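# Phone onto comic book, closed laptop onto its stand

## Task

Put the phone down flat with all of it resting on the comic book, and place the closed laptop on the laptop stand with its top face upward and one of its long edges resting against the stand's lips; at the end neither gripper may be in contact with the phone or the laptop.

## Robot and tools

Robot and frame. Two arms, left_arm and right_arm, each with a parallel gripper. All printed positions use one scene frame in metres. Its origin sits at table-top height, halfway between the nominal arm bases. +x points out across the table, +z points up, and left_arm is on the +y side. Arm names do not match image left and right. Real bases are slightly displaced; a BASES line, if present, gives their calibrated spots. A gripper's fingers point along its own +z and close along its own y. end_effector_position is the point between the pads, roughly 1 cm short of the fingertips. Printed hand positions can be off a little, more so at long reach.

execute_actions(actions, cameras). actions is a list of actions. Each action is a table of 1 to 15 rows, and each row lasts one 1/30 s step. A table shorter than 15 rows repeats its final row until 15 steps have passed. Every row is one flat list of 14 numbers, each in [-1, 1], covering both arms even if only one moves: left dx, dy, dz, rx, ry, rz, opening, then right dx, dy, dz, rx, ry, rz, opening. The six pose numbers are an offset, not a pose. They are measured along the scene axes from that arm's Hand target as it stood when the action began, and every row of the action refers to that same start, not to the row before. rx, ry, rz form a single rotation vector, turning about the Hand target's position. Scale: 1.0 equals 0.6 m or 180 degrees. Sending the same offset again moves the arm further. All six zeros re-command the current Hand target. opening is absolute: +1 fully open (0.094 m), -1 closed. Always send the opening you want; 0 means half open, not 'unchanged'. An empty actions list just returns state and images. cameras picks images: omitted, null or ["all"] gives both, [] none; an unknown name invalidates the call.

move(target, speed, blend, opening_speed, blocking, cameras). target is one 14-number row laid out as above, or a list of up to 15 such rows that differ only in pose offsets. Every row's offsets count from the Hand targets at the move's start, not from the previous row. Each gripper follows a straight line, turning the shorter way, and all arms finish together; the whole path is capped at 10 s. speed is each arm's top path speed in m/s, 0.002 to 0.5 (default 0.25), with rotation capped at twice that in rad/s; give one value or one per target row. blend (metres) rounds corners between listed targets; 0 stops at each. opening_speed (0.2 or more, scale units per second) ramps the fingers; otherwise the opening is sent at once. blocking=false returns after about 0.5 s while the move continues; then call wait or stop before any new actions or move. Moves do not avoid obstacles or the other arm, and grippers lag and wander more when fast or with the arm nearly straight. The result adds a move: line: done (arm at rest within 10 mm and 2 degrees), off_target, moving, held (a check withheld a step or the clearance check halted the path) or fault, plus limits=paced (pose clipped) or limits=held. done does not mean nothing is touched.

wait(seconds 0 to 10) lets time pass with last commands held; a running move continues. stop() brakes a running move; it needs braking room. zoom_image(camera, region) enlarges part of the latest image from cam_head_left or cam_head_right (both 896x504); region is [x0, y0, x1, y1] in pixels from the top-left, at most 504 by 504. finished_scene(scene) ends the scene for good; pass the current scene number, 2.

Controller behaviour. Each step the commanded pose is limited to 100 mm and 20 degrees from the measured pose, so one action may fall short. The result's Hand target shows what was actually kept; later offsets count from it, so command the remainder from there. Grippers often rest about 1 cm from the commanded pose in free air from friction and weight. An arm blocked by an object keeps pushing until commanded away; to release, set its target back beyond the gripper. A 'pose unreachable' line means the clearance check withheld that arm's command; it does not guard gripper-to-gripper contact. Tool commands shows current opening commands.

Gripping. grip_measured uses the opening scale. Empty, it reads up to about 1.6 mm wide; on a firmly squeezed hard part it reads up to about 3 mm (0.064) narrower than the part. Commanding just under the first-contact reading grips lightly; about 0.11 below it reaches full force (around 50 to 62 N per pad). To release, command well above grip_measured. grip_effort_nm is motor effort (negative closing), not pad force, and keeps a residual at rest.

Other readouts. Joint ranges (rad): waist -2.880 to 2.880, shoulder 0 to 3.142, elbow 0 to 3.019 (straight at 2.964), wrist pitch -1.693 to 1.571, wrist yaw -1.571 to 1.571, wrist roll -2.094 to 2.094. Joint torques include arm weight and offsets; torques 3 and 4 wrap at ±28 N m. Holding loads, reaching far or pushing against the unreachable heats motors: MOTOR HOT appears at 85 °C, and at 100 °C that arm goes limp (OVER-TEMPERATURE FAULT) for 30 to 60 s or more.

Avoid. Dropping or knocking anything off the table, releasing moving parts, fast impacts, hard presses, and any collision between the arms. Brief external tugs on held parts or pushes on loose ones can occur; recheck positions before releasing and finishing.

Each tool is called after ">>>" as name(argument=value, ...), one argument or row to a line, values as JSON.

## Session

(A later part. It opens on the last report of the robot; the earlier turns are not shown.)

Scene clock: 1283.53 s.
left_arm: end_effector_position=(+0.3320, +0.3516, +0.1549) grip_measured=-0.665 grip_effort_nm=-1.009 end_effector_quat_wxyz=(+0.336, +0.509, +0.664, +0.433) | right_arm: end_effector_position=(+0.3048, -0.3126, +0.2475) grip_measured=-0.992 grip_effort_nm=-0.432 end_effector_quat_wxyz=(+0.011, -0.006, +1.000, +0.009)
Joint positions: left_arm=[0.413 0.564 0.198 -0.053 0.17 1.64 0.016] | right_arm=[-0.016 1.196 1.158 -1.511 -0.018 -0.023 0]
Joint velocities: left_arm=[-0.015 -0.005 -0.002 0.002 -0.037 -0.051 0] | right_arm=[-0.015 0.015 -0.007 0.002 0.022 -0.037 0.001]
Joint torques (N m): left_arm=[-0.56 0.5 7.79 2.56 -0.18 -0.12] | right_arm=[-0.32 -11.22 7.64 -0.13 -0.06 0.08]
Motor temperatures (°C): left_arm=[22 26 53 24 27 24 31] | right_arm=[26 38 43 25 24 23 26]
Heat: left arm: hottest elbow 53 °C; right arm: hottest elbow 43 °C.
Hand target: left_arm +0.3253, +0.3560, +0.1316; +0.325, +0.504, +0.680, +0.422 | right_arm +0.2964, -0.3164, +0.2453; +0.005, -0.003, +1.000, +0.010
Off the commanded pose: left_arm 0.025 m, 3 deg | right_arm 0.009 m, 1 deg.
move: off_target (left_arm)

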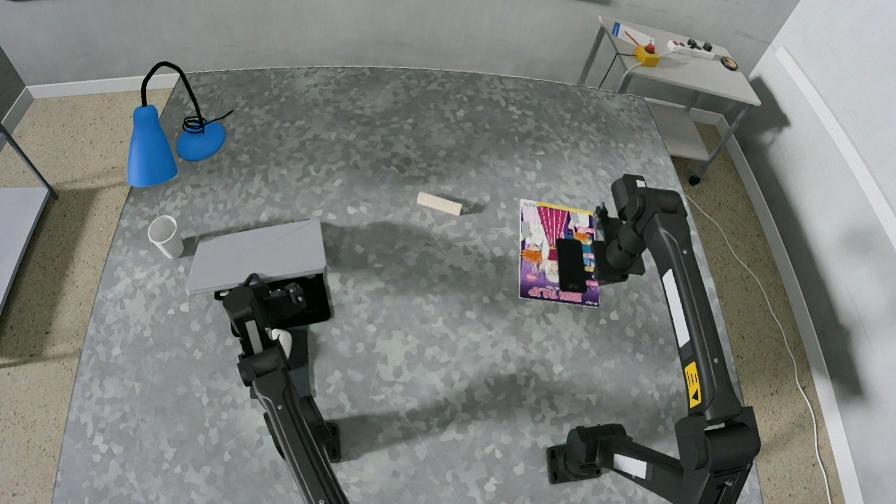

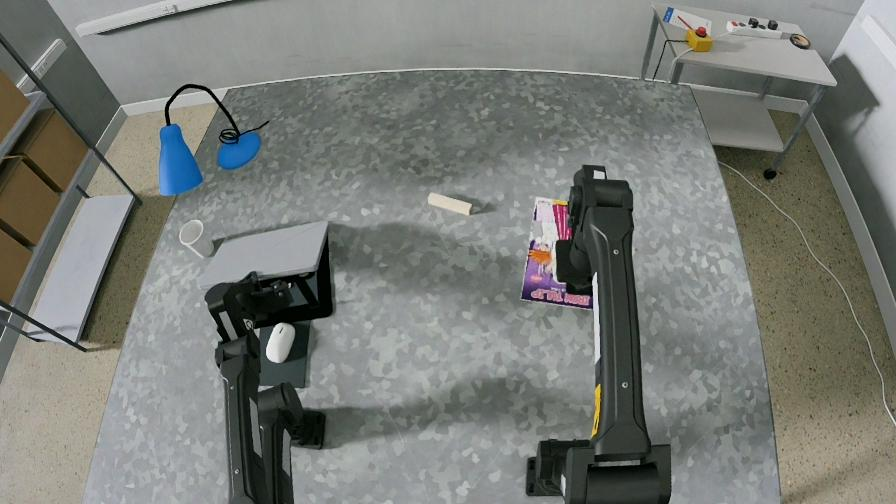

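>>> move(
  target=[0,0,0,0,0,0,-0.55,0,0,0,0,0,0,-1],
  speed=0.05,
  opening_speed=0.3,
)

>>> zoom_image(
  camera="cam_head_left",
  region=[150, 180, 350, 360],
)

>>> zoom_image(
  camera="cam_head_right",
  region=[170, 190, 350, 360],
)

Scene clock: 1312.87 s.
left_arm: end_effector_position=(+0.3334, +0.3525, +0.1574) grip_measured=-0.554 grip_effort_nm=0.168 end_effector_quat_wxyz=(+0.340, +0.505, +0.660, +0.439) | right_arm: end_effector_position=(+0.3048, -0.3126, +0.2475) grip_measured=-0.992 grip_effort_nm=-0.432 end_effector_quat_wxyz=(+0.011, -0.006, +1.000, +0.009)
Joint positions: left_arm=[0.414 0.567 0.194 -0.026 0.17 1.636 0.021] | right_arm=[-0.016 1.196 1.158 -1.511 -0.018 -0.023 0]
Joint velocities: left_arm=[-0.015 -0.005 -0.007 0.007 -0.022 0.022 -0.001] | right_arm=[0.005 0.005 -0.007 0.007 0.11 -0.007 0]
Joint torques (N m): left_arm=[-0.21 0.85 8.02 1.73 -0.15 -0.1] | right_arm=[-0.32 -11.16 7.64 -0.16 -0.06 0.08]
Motor temperatures (°C): left_arm=[22 26 48 24 27 24 31] | right_arm=[26 38 43 25 24 23 26]
Heat: left arm: hottest elbow 48 °C; right arm: hottest elbow 43 °C.
Hand target: left_arm +0.3253, +0.3560, +0.1315; +0.325, +0.504, +0.680, +0.422 | right_arm +0.2964, -0.3164, +0.2453; +0.005, -0.003, +1.000, +0.010
Off the commanded pose: left_arm 0.027 m, 3 deg | right_arm 0.009 m, 1 deg.
move: off_target (left_arm)

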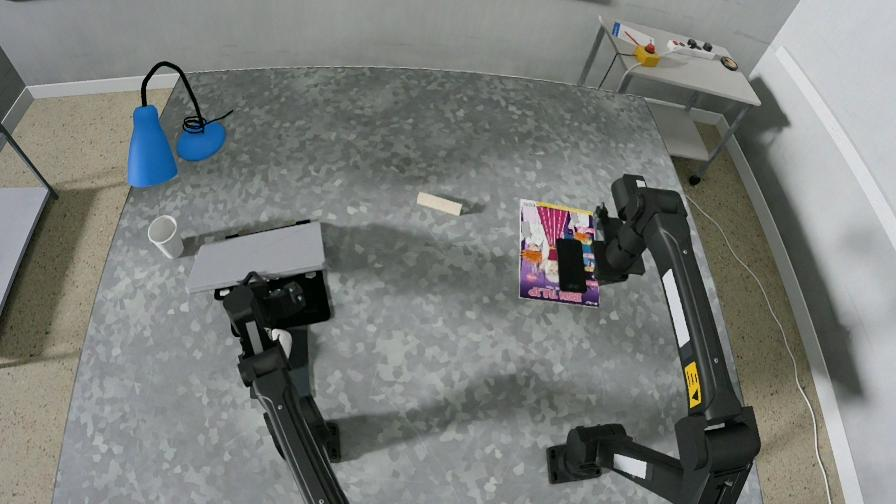

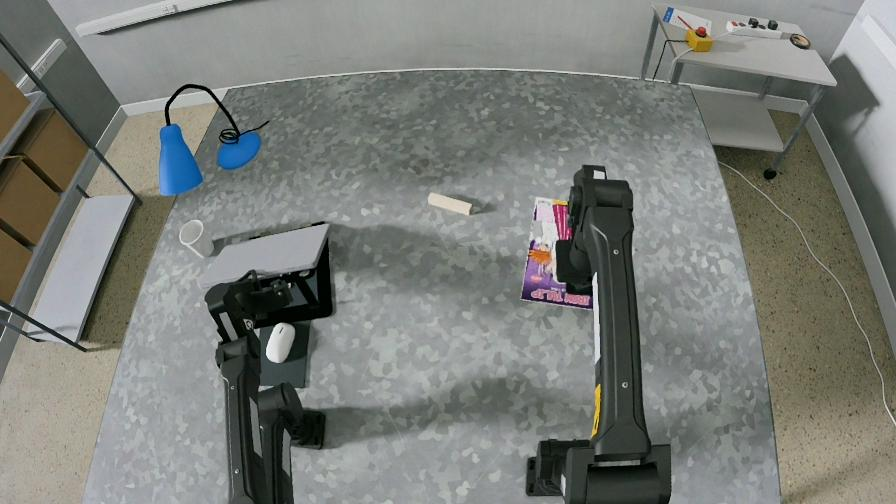

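Scaled by 2.520.

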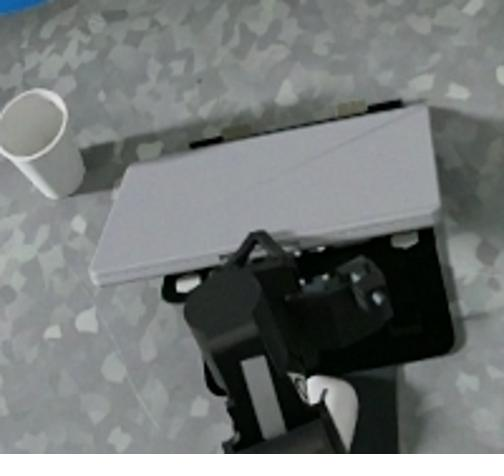

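Scaled by 2.800.

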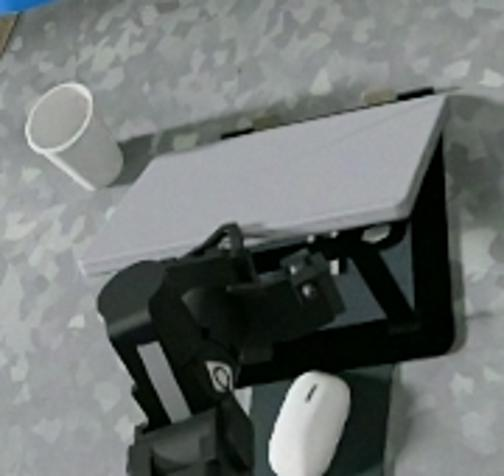

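>>> move(
  target=[0,0,0.01,0,0,0,-0.35,0,0,0,0,0,0,-1],
  speed=0.05,
  opening_speed=0.3,
)

>>> zoom_image(
  camera="cam_head_left",
  region=[150, 180, 350, 360],
)

>>> zoom_image(
  camera="cam_head_right",
  region=[170, 190, 350, 360],
)

Scene clock: 1316.27 s.
left_arm: end_effector_position=(+0.3336, +0.3534, +0.1597) grip_measured=-0.354 grip_effort_nm=0.208 end_effector_quat_wxyz=(+0.342, +0.502, +0.659, +0.443) | right_arm: end_effector_position=(+0.3048, -0.3126, +0.2475) grip_measured=-0.992 grip_effort_nm=-0.442 end_effector_quat_wxyz=(+0.011, -0.006, +1.000, +0.009)
Joint positions: left_arm=[0.415 0.563 0.193 -0.017 0.168 1.634 0.03] | right_arm=[-0.016 1.196 1.158 -1.511 -0.018 -0.023 0]
Joint velocities: left_arm=[-0.005 -0.015 0.002 -0.002 0.037 0.022 0.001] | right_arm=[0.005 0.005 0.002 -0.012 -0.007 0.037 0]
Joint torques (N m): left_arm=[-1.08 0.03 9.26 0.54 -0.12 -0.11] | right_arm=[-0.44 -11.22 7.61 -0.16 -0.06 0.09]
Motor temperatures (°C): left_arm=[22 26 47 24 27 24 31] | right_arm=[26 38 43 25 24 23 26]
Heat: left arm: hottest elbow 47 °C; right arm: hottest elbow 43 °C.
Hand target: left_arm +0.3254, +0.3560, +0.1376; +0.325, +0.504, +0.680, +0.422 | right_arm +0.2964, -0.3164, +0.2453; +0.005, -0.003, +1.000, +0.010
Off the commanded pose: left_arm 0.024 m, 4 deg | right_arm 0.009 m, 1 deg.
move: off_target (left_arm)

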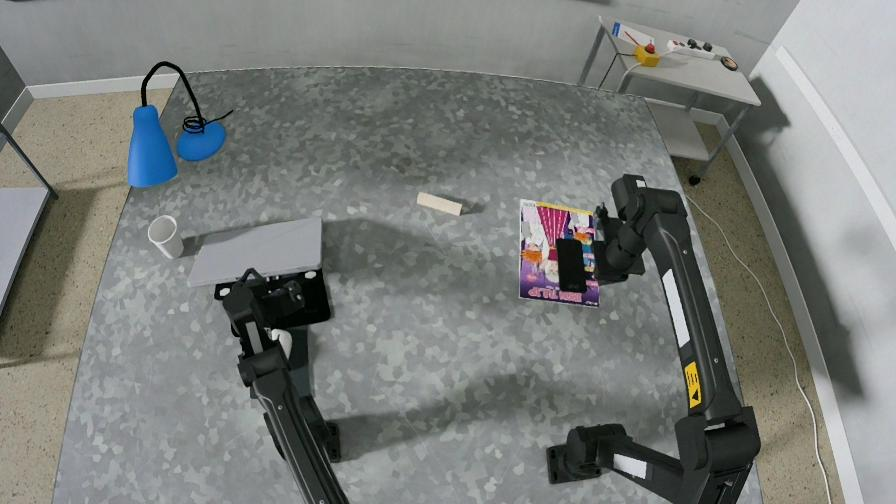

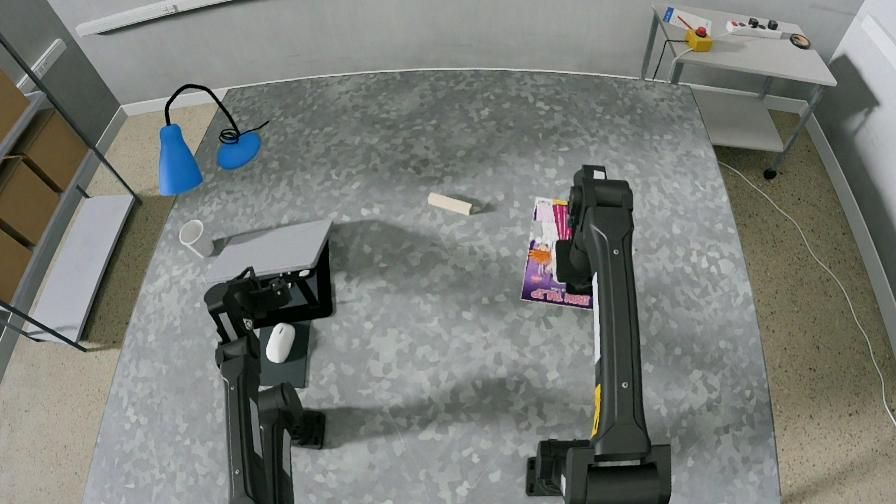

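Scaled by 2.520.

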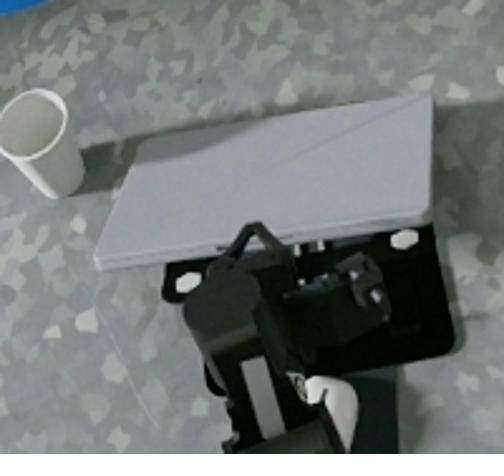

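Scaled by 2.800.

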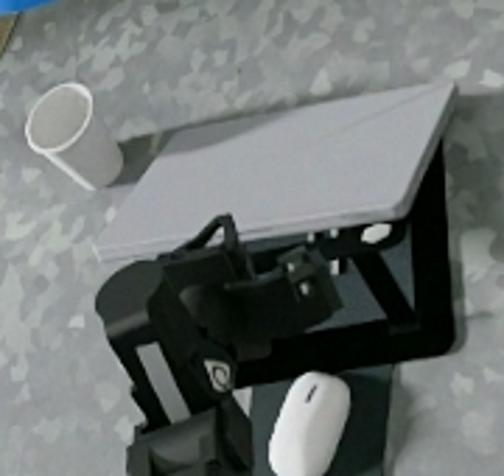

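>>> move(
  target=[
    [0,0,0.033,0,0,0,-0.35,0,0,0,0,0,0,-1],
    [-0.09,-0.023,0.07,0,0,0,-0.35,0,0,0,0,0,0,-1],
  ],
  speed=0.05,
)

>>> zoom_image(
  camera="cam_head_left",
  region=[150, 180, 350, 360],
)

>>> zoom_image(
  camera="cam_head_right",
  region=[170, 190, 350, 360],
)

Scene clock: 1327.60 s.
left_arm: end_effector_position=(+0.2726, +0.3392, +0.1588) grip_measured=-0.352 grip_effort_nm=0.125 end_effector_quat_wxyz=(+0.322, +0.508, +0.689, +0.405) | right_arm: end_effector_position=(+0.3048, -0.3126, +0.2475) grip_measured=-0.992 grip_effort_nm=-0.432 end_effector_quat_wxyz=(+0.011, -0.006, +1.000, +0.009)
Joint positions: left_arm=[0.526 0.187 0.204 -0.519 0.258 1.673 0.03] | right_arm=[-0.016 1.196 1.158 -1.511 -0.018 -0.023 0]
Joint velocities: left_arm=[-0.015 0.005 -0.002 0.007 0.051 0.051 -0.002] | right_arm=[-0.015 -0.015 -0.007 0.012 -0.007 -0.007 0]
Joint torques (N m): left_arm=[-0.03 0.62 14.71 1.35 0.27 0.06] | right_arm=[-0.32 -11.28 7.61 -0.14 -0.06 0.09]
Motor temperatures (°C): left_arm=[22 26 46 24 27 24 30] | right_arm=[26 38 43 25 24 23 26]
Heat: left arm: hottest elbow 46 °C; right arm: hottest elbow 43 °C.
Hand target: left_arm +0.2725, +0.3432, +0.1795; +0.325, +0.504, +0.680, +0.422 | right_arm +0.2964, -0.3164, +0.2453; +0.005, -0.003, +1.000, +0.010
Off the commanded pose: left_arm 0.021 m, 2 deg | right_arm 0.009 m, 1 deg.
move: off_target (left_arm)

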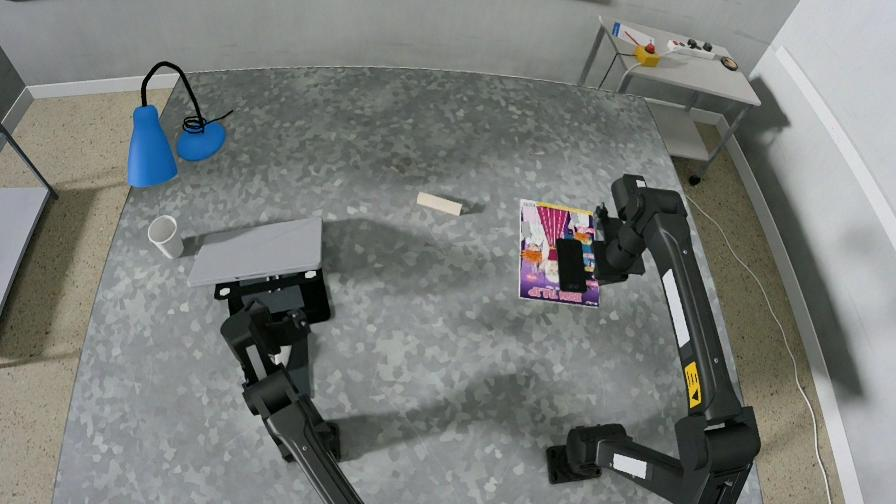

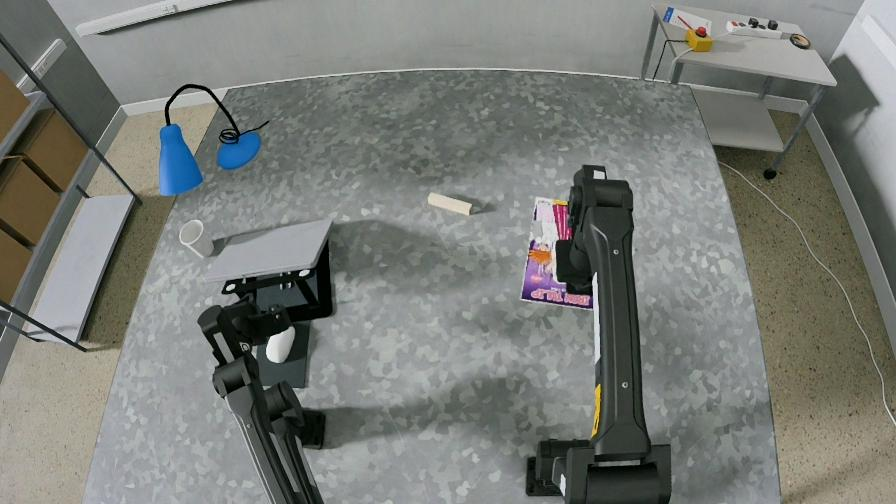

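Scaled by 2.520.

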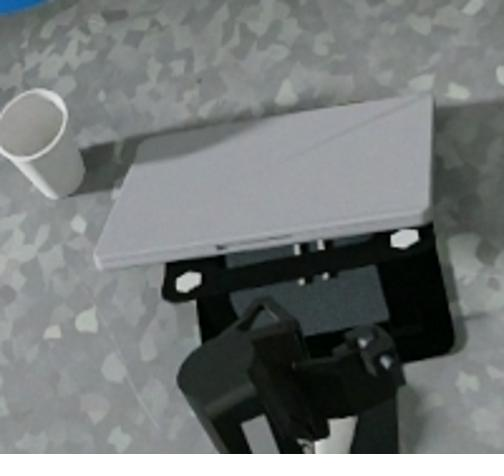

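Scaled by 2.800.

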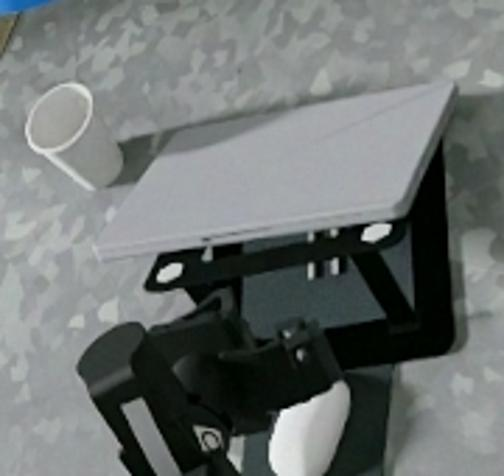

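>>> zoom_image(
  camera="cam_head_left",
  region=[180, 200, 345, 300],
)

>>> zoom_image(
  camera="cam_head_right",
  region=[195, 200, 345, 300],
)

>>> zoom_image(
  camera="cam_head_right",
  region=[290, 210, 345, 300],
)

Scaled by 3.055.

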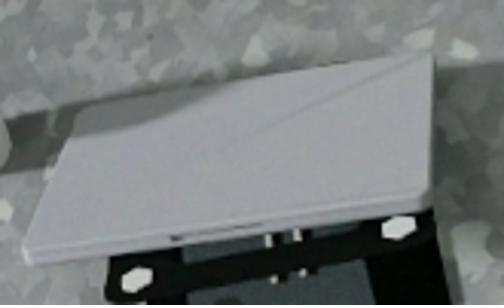

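Scaled by 3.360.

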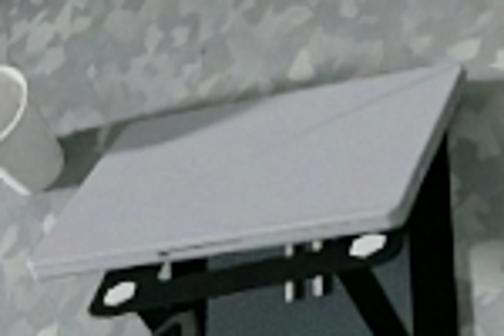

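Scaled by 5.600.

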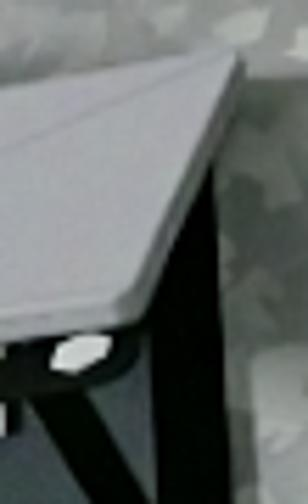

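>>> move(
  target=[0.02,-0.09,0.03,0,0,0,-1,0,0,0,0,0,0,-1],
  speed=0.06,
  opening_speed=1,
)

>>> zoom_image(
  camera="cam_head_left",
  region=[180, 200, 345, 330],
)

>>> zoom_image(
  camera="cam_head_right",
  region=[190, 200, 345, 330],
)

Scene clock: 1400.67 s.
left_arm: end_effector_position=(+0.2784, +0.2919, +0.1545) grip_measured=-0.987 grip_effort_nm=-0.696 end_effector_quat_wxyz=(+0.301, +0.515, +0.691, +0.407) | right_arm: end_effector_position=(+0.3048, -0.3126, +0.2475) grip_measured=-0.992 grip_effort_nm=-0.427 end_effector_quat_wxyz=(+0.011, -0.006, +1.000, +0.009)
Joint positions: left_arm=[0.035 0.144 0.204 -0.581 -0.2 1.461 0.001] | right_arm=[-0.016 1.196 1.158 -1.511 -0.018 -0.023 0]
Joint velocities: left_arm=[-0.005 0.005 -0.012 -0.007 0.037 0.007 0] | right_arm=[-0.005 -0.005 -0.007 -0.007 0.022 -0.066 -0.001]
Joint torques (N m): left_arm=[-2.08 1.73 18.4 1.55 -0.14 -0.15] | right_arm=[-0.32 -11.34 7.64 -0.16 -0.06 0.09]
Motor temperatures (°C): left_arm=[22 26 47 24 27 24 29] | right_arm=[26 38 43 25 24 23 26]
Heat: left arm: hottest elbow 47 °C; right arm: hottest elbow 43 °C.
Hand target: left_arm +0.2843, +0.2886, +0.1975; +0.326, +0.503, +0.680, +0.422 | right_arm +0.2964, -0.3164, +0.2453; +0.005, -0.003, +1.000, +0.010
Off the commanded pose: left_arm 0.044 m, 4 deg | right_arm 0.009 m, 1 deg.
move: off_target (left_arm)

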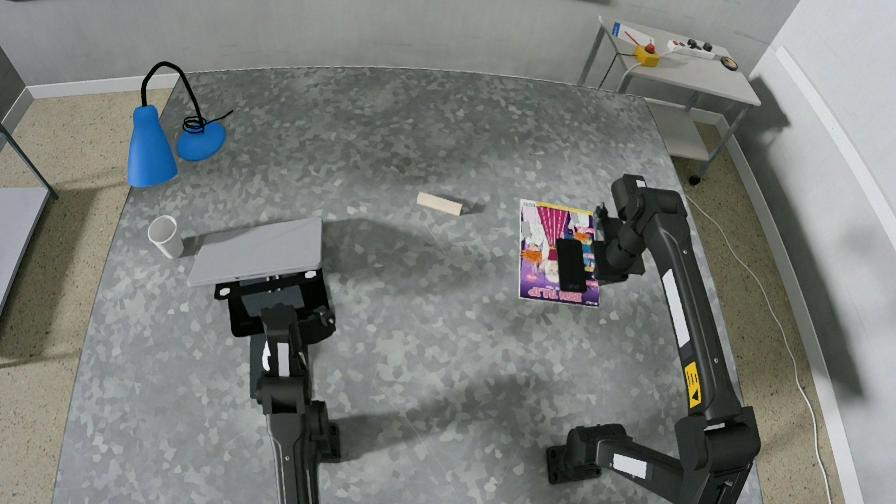

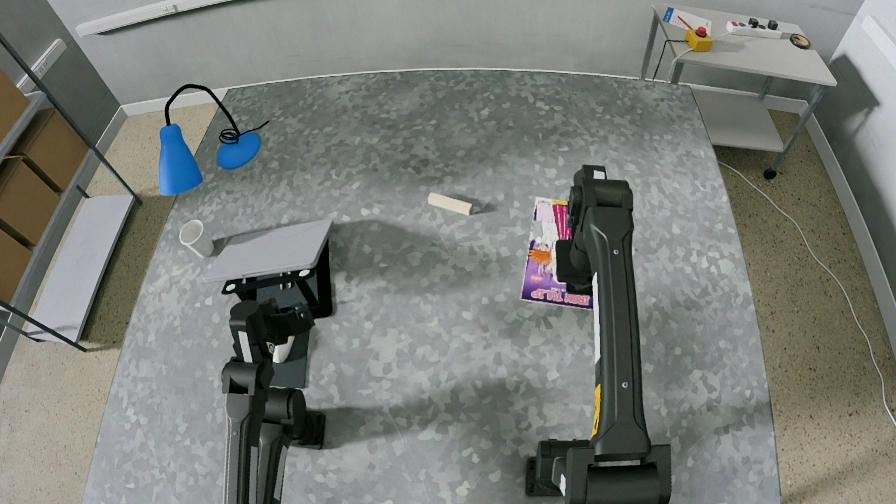

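Scaled by 3.055.

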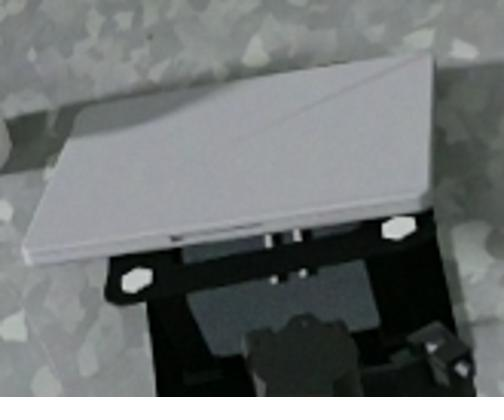

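Scaled by 3.252.

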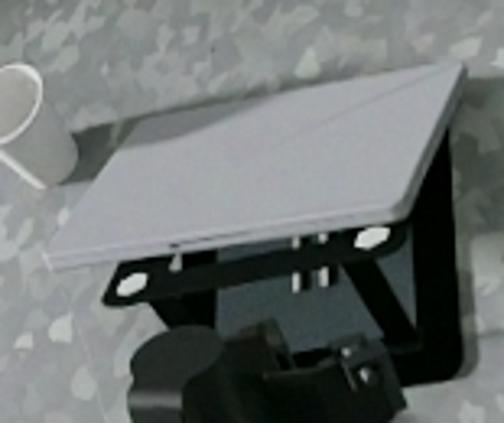

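>>> move(
  target=[0.092,0.018,0.012,0,0,0,-1,0,0,0,0,0,0,-1],
  speed=0.04,
)

>>> zoom_image(
  camera="cam_head_left",
  region=[180, 200, 345, 330],
)

>>> zoom_image(
  camera="cam_head_right",
  region=[190, 200, 345, 330],
)

Scene clock: 1410.80 s.
left_arm: end_effector_position=(+0.3176, +0.2926, +0.1570) grip_measured=-0.987 grip_effort_nm=-0.696 end_effector_quat_wxyz=(+0.301, +0.521, +0.694, +0.396) | right_arm: end_effector_position=(+0.3048, -0.3126, +0.2475) grip_measured=-0.992 grip_effort_nm=-0.437 end_effector_quat_wxyz=(+0.011, -0.006, +1.000, +0.009)
Joint positions: left_arm=[0.042 0.414 0.248 -0.374 -0.177 1.46 0.001] | right_arm=[-0.016 1.196 1.158 -1.511 -0.018 -0.023 0]
Joint velocities: left_arm=[-0.015 0.005 -0.007 0.007 -0.007 0.051 0] | right_arm=[-0.015 -0.015 -0.017 -0.002 0.007 -0.037 0]
Joint torques (N m): left_arm=[-0.32 -0.03 18.62 2.63 0.05 0] | right_arm=[-0.38 -11.22 7.6 -0.16 -0.07 0.09]
Motor temperatures (°C): left_arm=[22 26 48 24 27 24 29] | right_arm=[26 38 43 25 24 23 26]
Heat: left arm: hottest elbow 48 °C; right arm: hottest elbow 43 °C.
Hand target: left_arm +0.3391, +0.2988, +0.2043; +0.326, +0.503, +0.680, +0.422 | right_arm +0.2964, -0.3164, +0.2453; +0.005, -0.003, +1.000, +0.010
Off the commanded pose: left_arm 0.053 m, 5 deg | right_arm 0.009 m, 1 deg.
move: off_target (left_arm)

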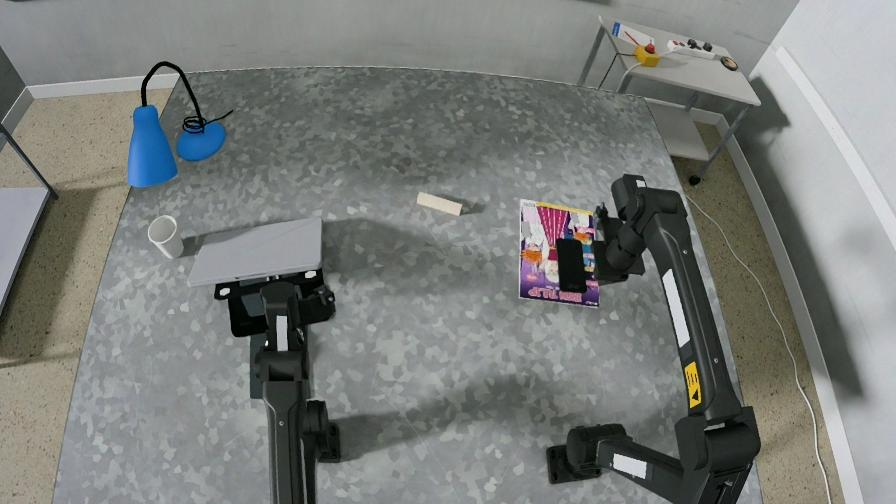

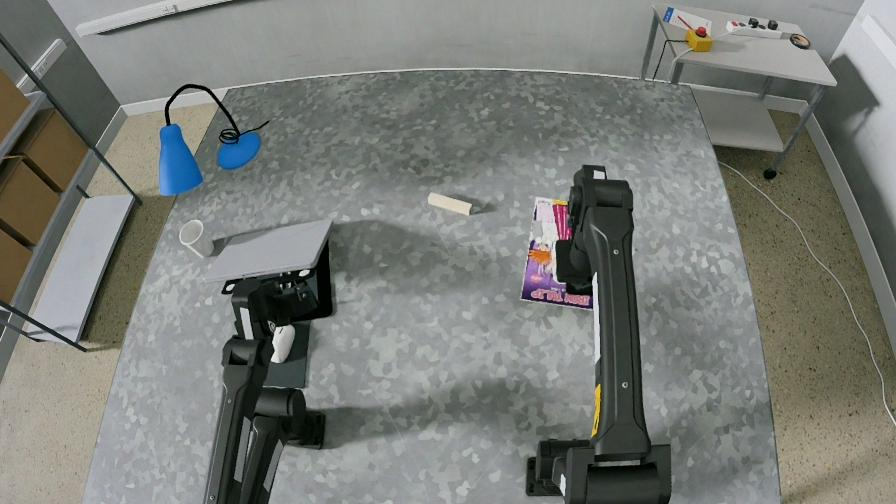

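Scaled by 3.055.

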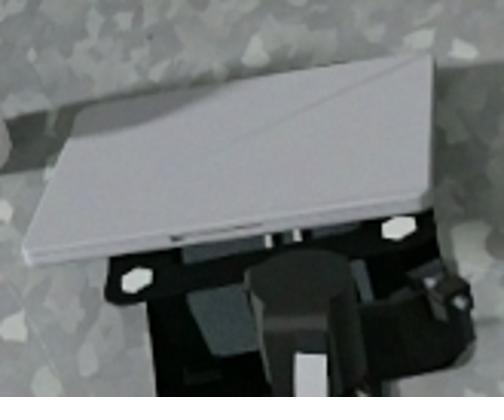

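Scaled by 3.252.

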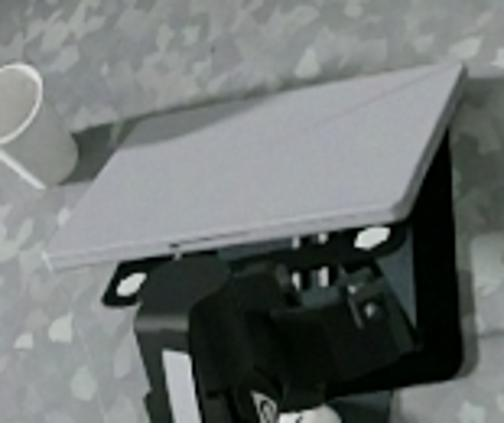

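>>> move(
  target=[0.033,0.005,0.003,0,0,0,-1,0,0,0,0,0,0,-1],
  speed=0.03,
)

>>> zoom_image(
  camera="cam_head_left",
  region=[180, 200, 345, 330],
)

>>> zoom_image(
  camera="cam_head_right",
  region=[190, 200, 345, 330],
)

Scene clock: 1416.83 s.
left_arm: end_effector_position=(+0.3354, +0.2947, +0.1597) grip_measured=-0.987 grip_effort_nm=-0.696 end_effector_quat_wxyz=(+0.301, +0.521, +0.694, +0.395) | right_arm: end_effector_position=(+0.3048, -0.3126, +0.2475) grip_measured=-0.992 grip_effort_nm=-0.437 end_effector_quat_wxyz=(+0.011, -0.006, +1.000, +0.009)
Joint positions: left_arm=[0.048 0.518 0.274 -0.296 -0.171 1.461 0.001] | right_arm=[-0.016 1.196 1.158 -1.511 -0.018 -0.023 0]
Joint velocities: left_arm=[-0.015 -0.005 -0.007 0.002 -0.051 0.007 0] | right_arm=[-0.015 -0.024 0.007 0.012 -0.037 0.066 0]
Joint torques (N m): left_arm=[-0.79 -0.67 18.65 2.33 0.05 0.02] | right_arm=[-0.32 -11.22 7.62 -0.16 -0.06 0.09]
Motor temperatures (°C): left_arm=[22 26 50 24 27 24 29] | right_arm=[26 38 43 25 24 23 26]
Heat: left arm: hottest elbow 50 °C; right arm: hottest elbow 43 °C.
Hand target: left_arm +0.3588, +0.3014, +0.2060; +0.326, +0.503, +0.680, +0.422 | right_arm +0.2964, -0.3164, +0.2453; +0.005, -0.003, +1.000, +0.010
Off the commanded pose: left_arm 0.052 m, 5 deg | right_arm 0.009 m, 1 deg.
move: off_target (left_arm)

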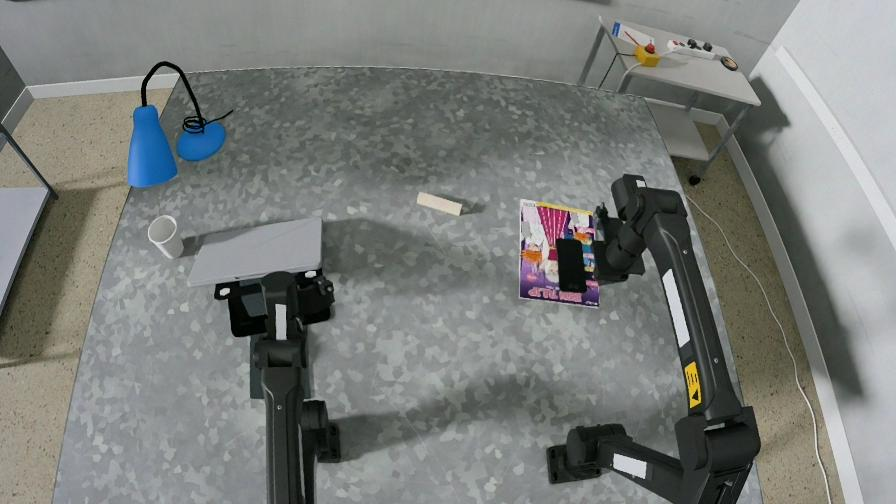

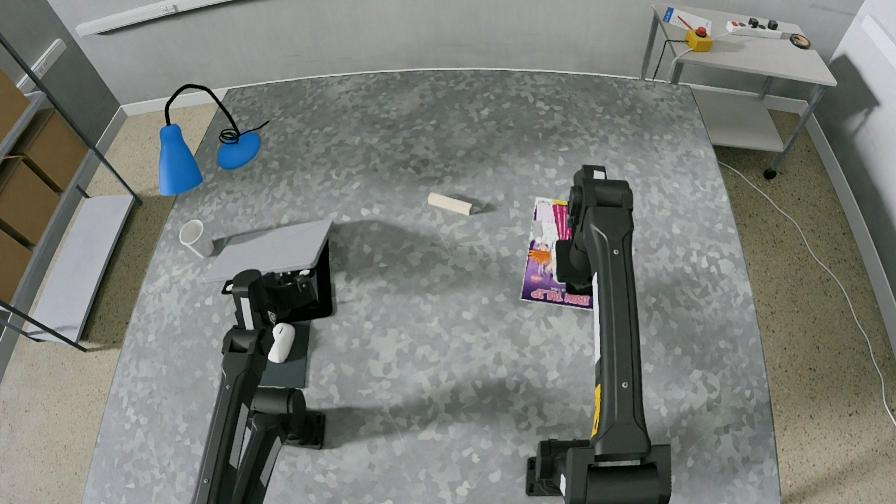

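Scaled by 3.055.

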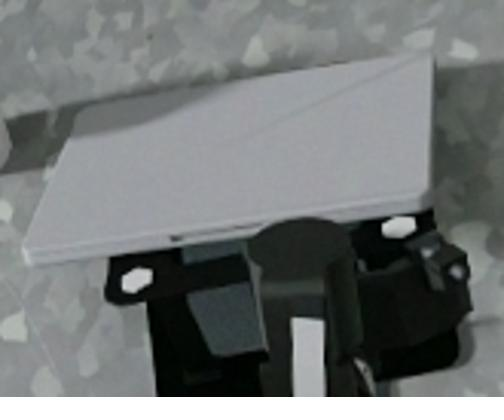

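Scaled by 3.252.

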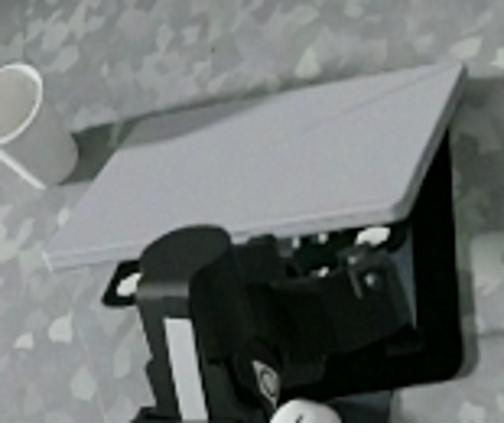

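>>> move(
  target=[0.025,0.004,0.0,0,0,0,-1,0,0,0,0,0,0,-1],
  speed=0.03,
)

>>> zoom_image(
  camera="cam_head_left",
  region=[180, 200, 345, 330],
)

>>> zoom_image(
  camera="cam_head_right",
  region=[190, 200, 345, 330],
)

Scene clock: 1420.50 s.
left_arm: end_effector_position=(+0.3491, +0.2965, +0.1606) grip_measured=-0.987 grip_effort_nm=-0.696 end_effector_quat_wxyz=(+0.302, +0.521, +0.694, +0.395) | right_arm: end_effector_position=(+0.3048, -0.3126, +0.2475) grip_measured=-0.992 grip_effort_nm=-0.432 end_effector_quat_wxyz=(+0.011, -0.006, +1.000, +0.009)
Joint positions: left_arm=[0.053 0.594 0.293 -0.238 -0.167 1.463 0.001] | right_arm=[-0.016 1.196 1.158 -1.511 -0.018 -0.023 0]
Joint velocities: left_arm=[0.005 0.015 -0.012 -0.007 0.022 0.022 0] | right_arm=[-0.005 -0.005 0.007 0.007 0.007 0.022 -0.001]
Joint torques (N m): left_arm=[-0.73 -0.85 18.39 2.36 0.07 0.02] | right_arm=[-0.44 -11.28 7.61 -0.16 -0.06 0.09]
Motor temperatures (°C): left_arm=[22 26 51 24 27 24 29] | right_arm=[26 38 43 25 24 23 26]
Heat: left arm: hottest elbow 51 °C; right arm: hottest elbow 43 °C.
Hand target: left_arm +0.3737, +0.3036, +0.2059; +0.326, +0.503, +0.680, +0.422 | right_arm +0.2964, -0.3164, +0.2453; +0.005, -0.003, +1.000, +0.010
Off the commanded pose: left_arm 0.052 m, 5 deg | right_arm 0.009 m, 1 deg.
move: off_target (left_arm)

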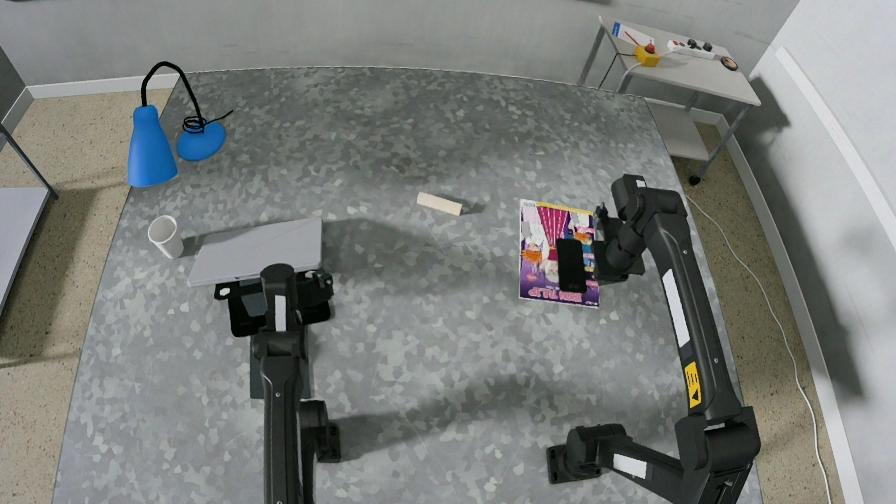

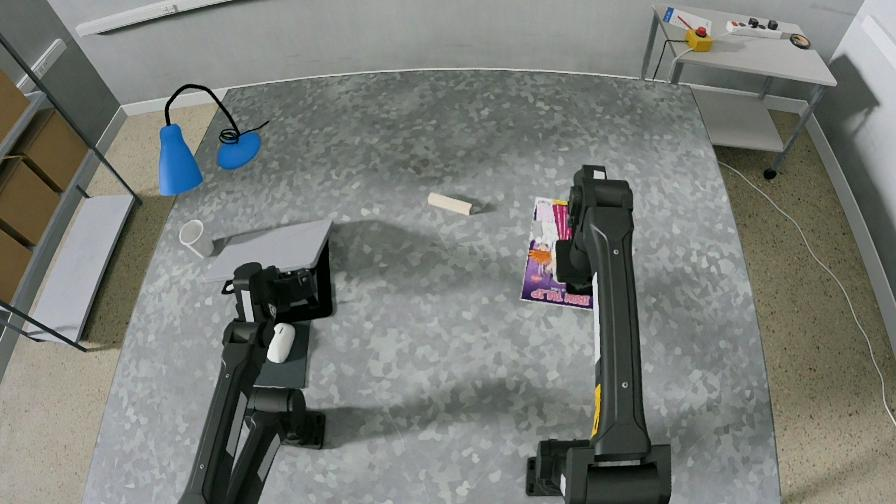

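Scaled by 3.055.

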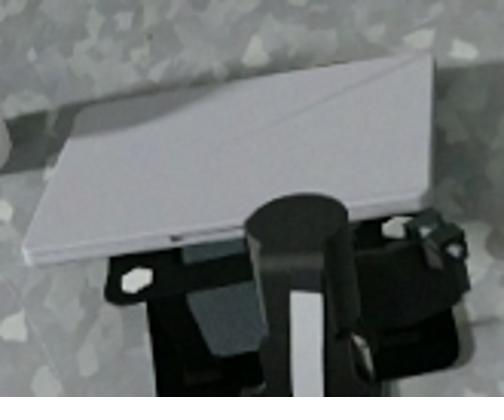

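Scaled by 3.252.

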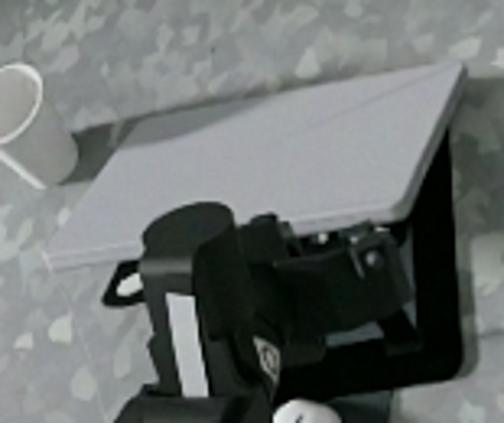

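>>> move(
  target=[
    [-0.055,-0.01,0.0,0,0,0,-1,0,0,0,0,0,0,-1],
    [-0.055,-0.01,-0.03,0,0,0,-1,0,0,0,0,0,0,-1],
  ],
  speed=0.05,
)

>>> move(
  target=[0.045,0.008,0.0,0,0,0,-1,0,0,0,0,0,0,-1],
  speed=0.03,
)

>>> zoom_image(
  camera="cam_head_left",
  region=[180, 200, 345, 330],
)

>>> zoom_image(
  camera="cam_head_right",
  region=[190, 200, 345, 330],
)

Scene clock: 1425.60 s.
left_arm: end_effector_position=(+0.3385, +0.2960, +0.1832) grip_measured=-0.987 grip_effort_nm=-0.696 end_effector_quat_wxyz=(+0.322, +0.508, +0.684, +0.414) | right_arm: end_effector_position=(+0.3048, -0.3126, +0.2475) grip_measured=-0.992 grip_effort_nm=-0.432 end_effector_quat_wxyz=(+0.011, -0.006, +1.000, +0.009)
Joint positions: left_arm=[0.053 0.481 0.293 -0.288 -0.169 1.463 0.001] | right_arm=[-0.016 1.196 1.158 -1.511 -0.018 -0.023 0]
Joint velocities: left_arm=[0.005 -0.005 -0.007 0.017 -0.037 0.007 0] | right_arm=[-0.005 -0.024 0.002 0.002 0.022 0.007 0]
Joint torques (N m): left_arm=[-1.55 -1.49 11.4 2.35 -0.14 0.04] | right_arm=[-0.32 -11.34 7.62 -0.16 -0.06 0.08]
Motor temperatures (°C): left_arm=[22 26 51 24 27 24 29] | right_arm=[26 38 43 25 24 23 26]
Heat: left arm: hottest elbow 51 °C; right arm: hottest elbow 43 °C.
Hand target: left_arm +0.3406, +0.2980, +0.1881; +0.326, +0.503, +0.680, +0.422 | right_arm +0.2964, -0.3164, +0.2453; +0.005, -0.003, +1.000, +0.010
Off the commanded pose: left_arm 0.005 m, 1 deg | right_arm 0.009 m, 1 deg.
move: done

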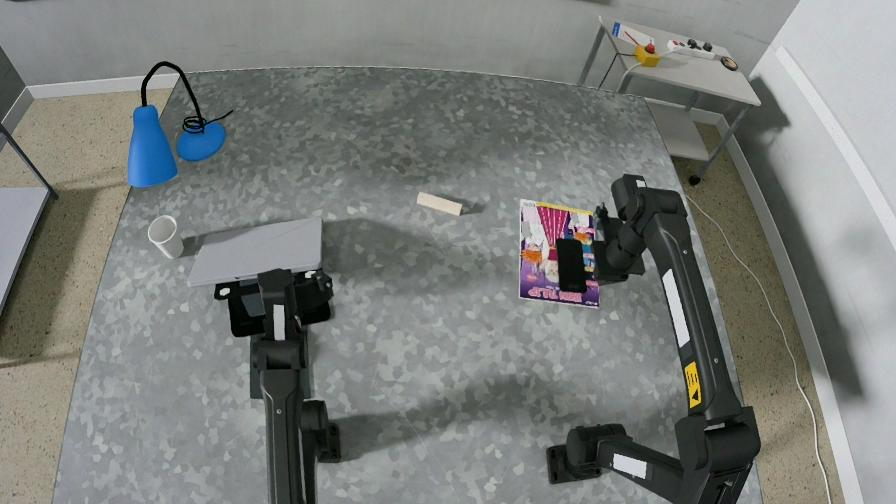

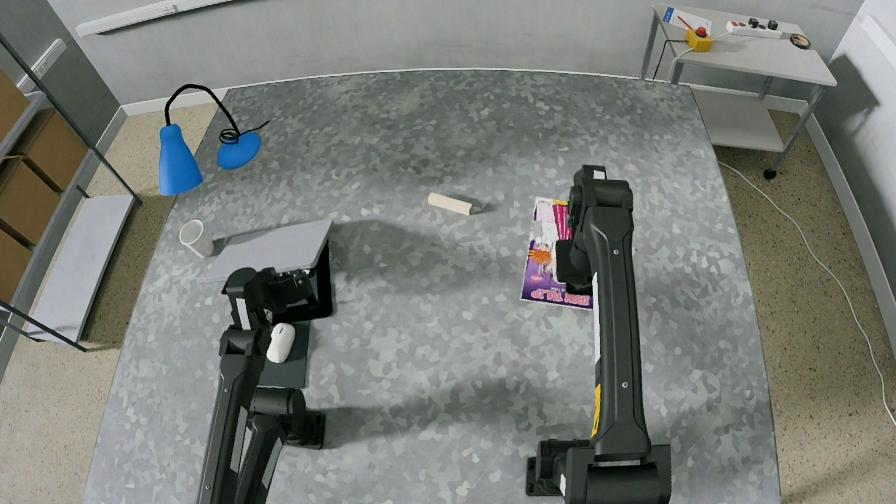

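Scene clock: 1427.07 s.
left_arm: end_effector_position=(+0.3567, +0.2971, +0.1689) grip_measured=-0.987 grip_effort_nm=-0.696 end_effector_quat_wxyz=(+0.316, +0.512, +0.686, +0.408) | right_arm: end_effector_position=(+0.3048, -0.3126, +0.2475) grip_measured=-0.992 grip_effort_nm=-0.437 end_effector_quat_wxyz=(+0.011, -0.006, +1.000, +0.009)
Joint positions: left_arm=[0.053 0.608 0.293 -0.179 -0.167 1.463 0.001] | right_arm=[-0.016 1.196 1.158 -1.511 -0.018 -0.023 0]
Joint velocities: left_arm=[-0.005 -0.015 -0.007 -0.022 0.007 0.007 0] | right_arm=[-0.005 -0.005 0.002 -0.002 -0.037 0.007 0]
Joint torques (N m): left_arm=[-0.26 -0.97 14.01 2.48 0.11 0.07] | right_arm=[-0.44 -11.22 7.6 -0.16 -0.06 0.08]
Motor temperatures (°C): left_arm=[22 26 51 24 27 24 29] | right_arm=[26 38 43 25 24 23 26]
Heat: left arm: hottest elbow 51 °C; right arm: hottest elbow 43 °C.
Hand target: left_arm +0.3674, +0.3025, +0.1880; +0.326, +0.503, +0.680, +0.422 | right_arm +0.2964, -0.3164, +0.2453; +0.005, -0.003, +1.000, +0.010
Off the commanded pose: left_arm 0.023 m, 2 deg | right_arm 0.009 m, 1 deg.
move: off_target (left_arm)

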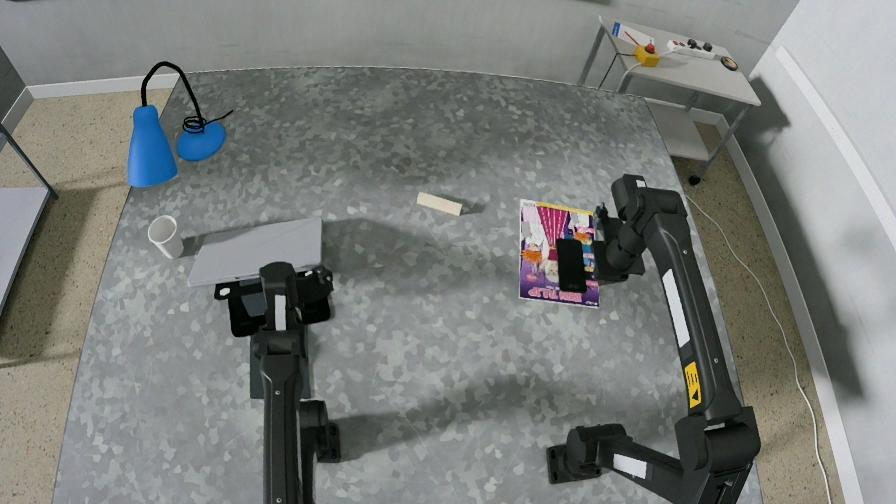

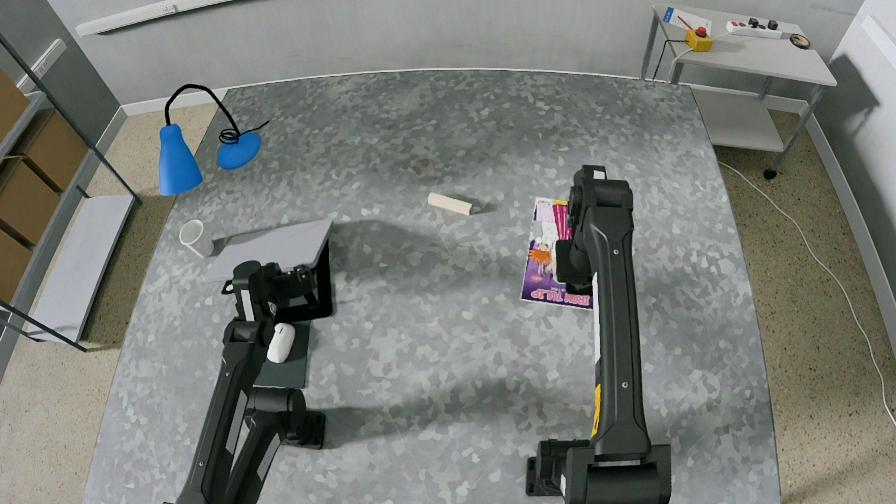

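Scaled by 3.055.

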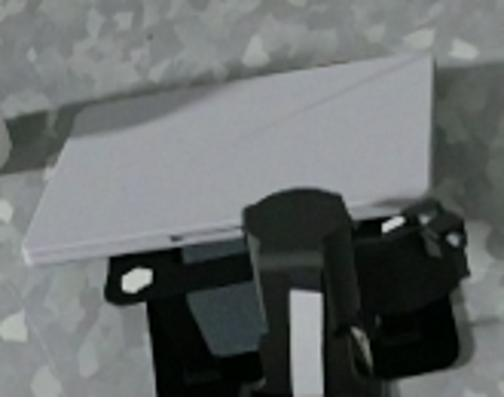

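Scaled by 3.252.

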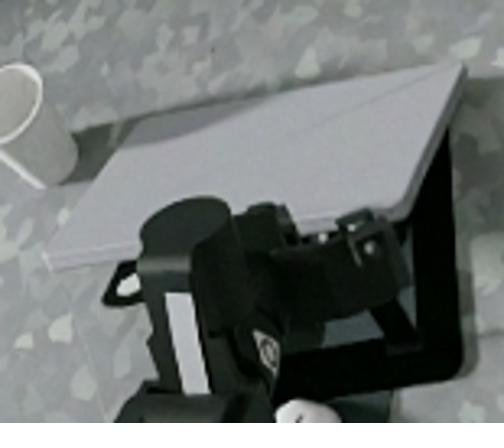

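>>> move(
  target=[
    [-0.1,-0.012,0.0,0,0,0,-1,0,0,0,0,0,0,-1],
    [-0.1,-0.012,-0.055,0,0,0,-1,0,0,0,0,0,0,-1],
  ],
  speed=0.05,
  cameras=[],
)

Scene clock: 1431.97 s.
left_arm: end_effector_position=(+0.3070, +0.2931, +0.1550) grip_measured=-0.987 grip_effort_nm=-0.696 end_effector_quat_wxyz=(+0.324, +0.507, +0.682, +0.415) | right_arm: end_effector_position=(+0.3048, -0.3126, +0.2475) grip_measured=-0.992 grip_effort_nm=-0.432 end_effector_quat_wxyz=(+0.011, -0.006, +1.000, +0.009)
Joint positions: left_arm=[0.053 0.304 0.19 -0.355 -0.166 1.463 0.001] | right_arm=[-0.016 1.196 1.158 -1.511 -0.018 -0.023 0]
Joint velocities: left_arm=[-0.005 -0.024 -0.012 0.007 -0.022 0.007 0] | right_arm=[-0.015 -0.015 0.002 0.002 -0.037 0.037 0]
Joint torques (N m): left_arm=[-0.62 0.67 10.86 2.21 0.03 0.05] | right_arm=[-0.38 -11.28 7.65 -0.12 -0.07 0.08]
Motor temperatures (°C): left_arm=[22 26 51 24 27 24 29] | right_arm=[26 38 43 25 24 23 26]
Heat: left arm: hottest elbow 51 °C; right arm: hottest elbow 43 °C.
Hand target: left_arm +0.3074, +0.2964, +0.1553; +0.326, +0.503, +0.680, +0.422 | right_arm +0.2964, -0.3164, +0.2453; +0.005, -0.003, +1.000, +0.010
Off the commanded pose: left_arm 0.002 m, 1 deg | right_arm 0.009 m, 1 deg.
move: done
No camera images: "cameras" was empty.


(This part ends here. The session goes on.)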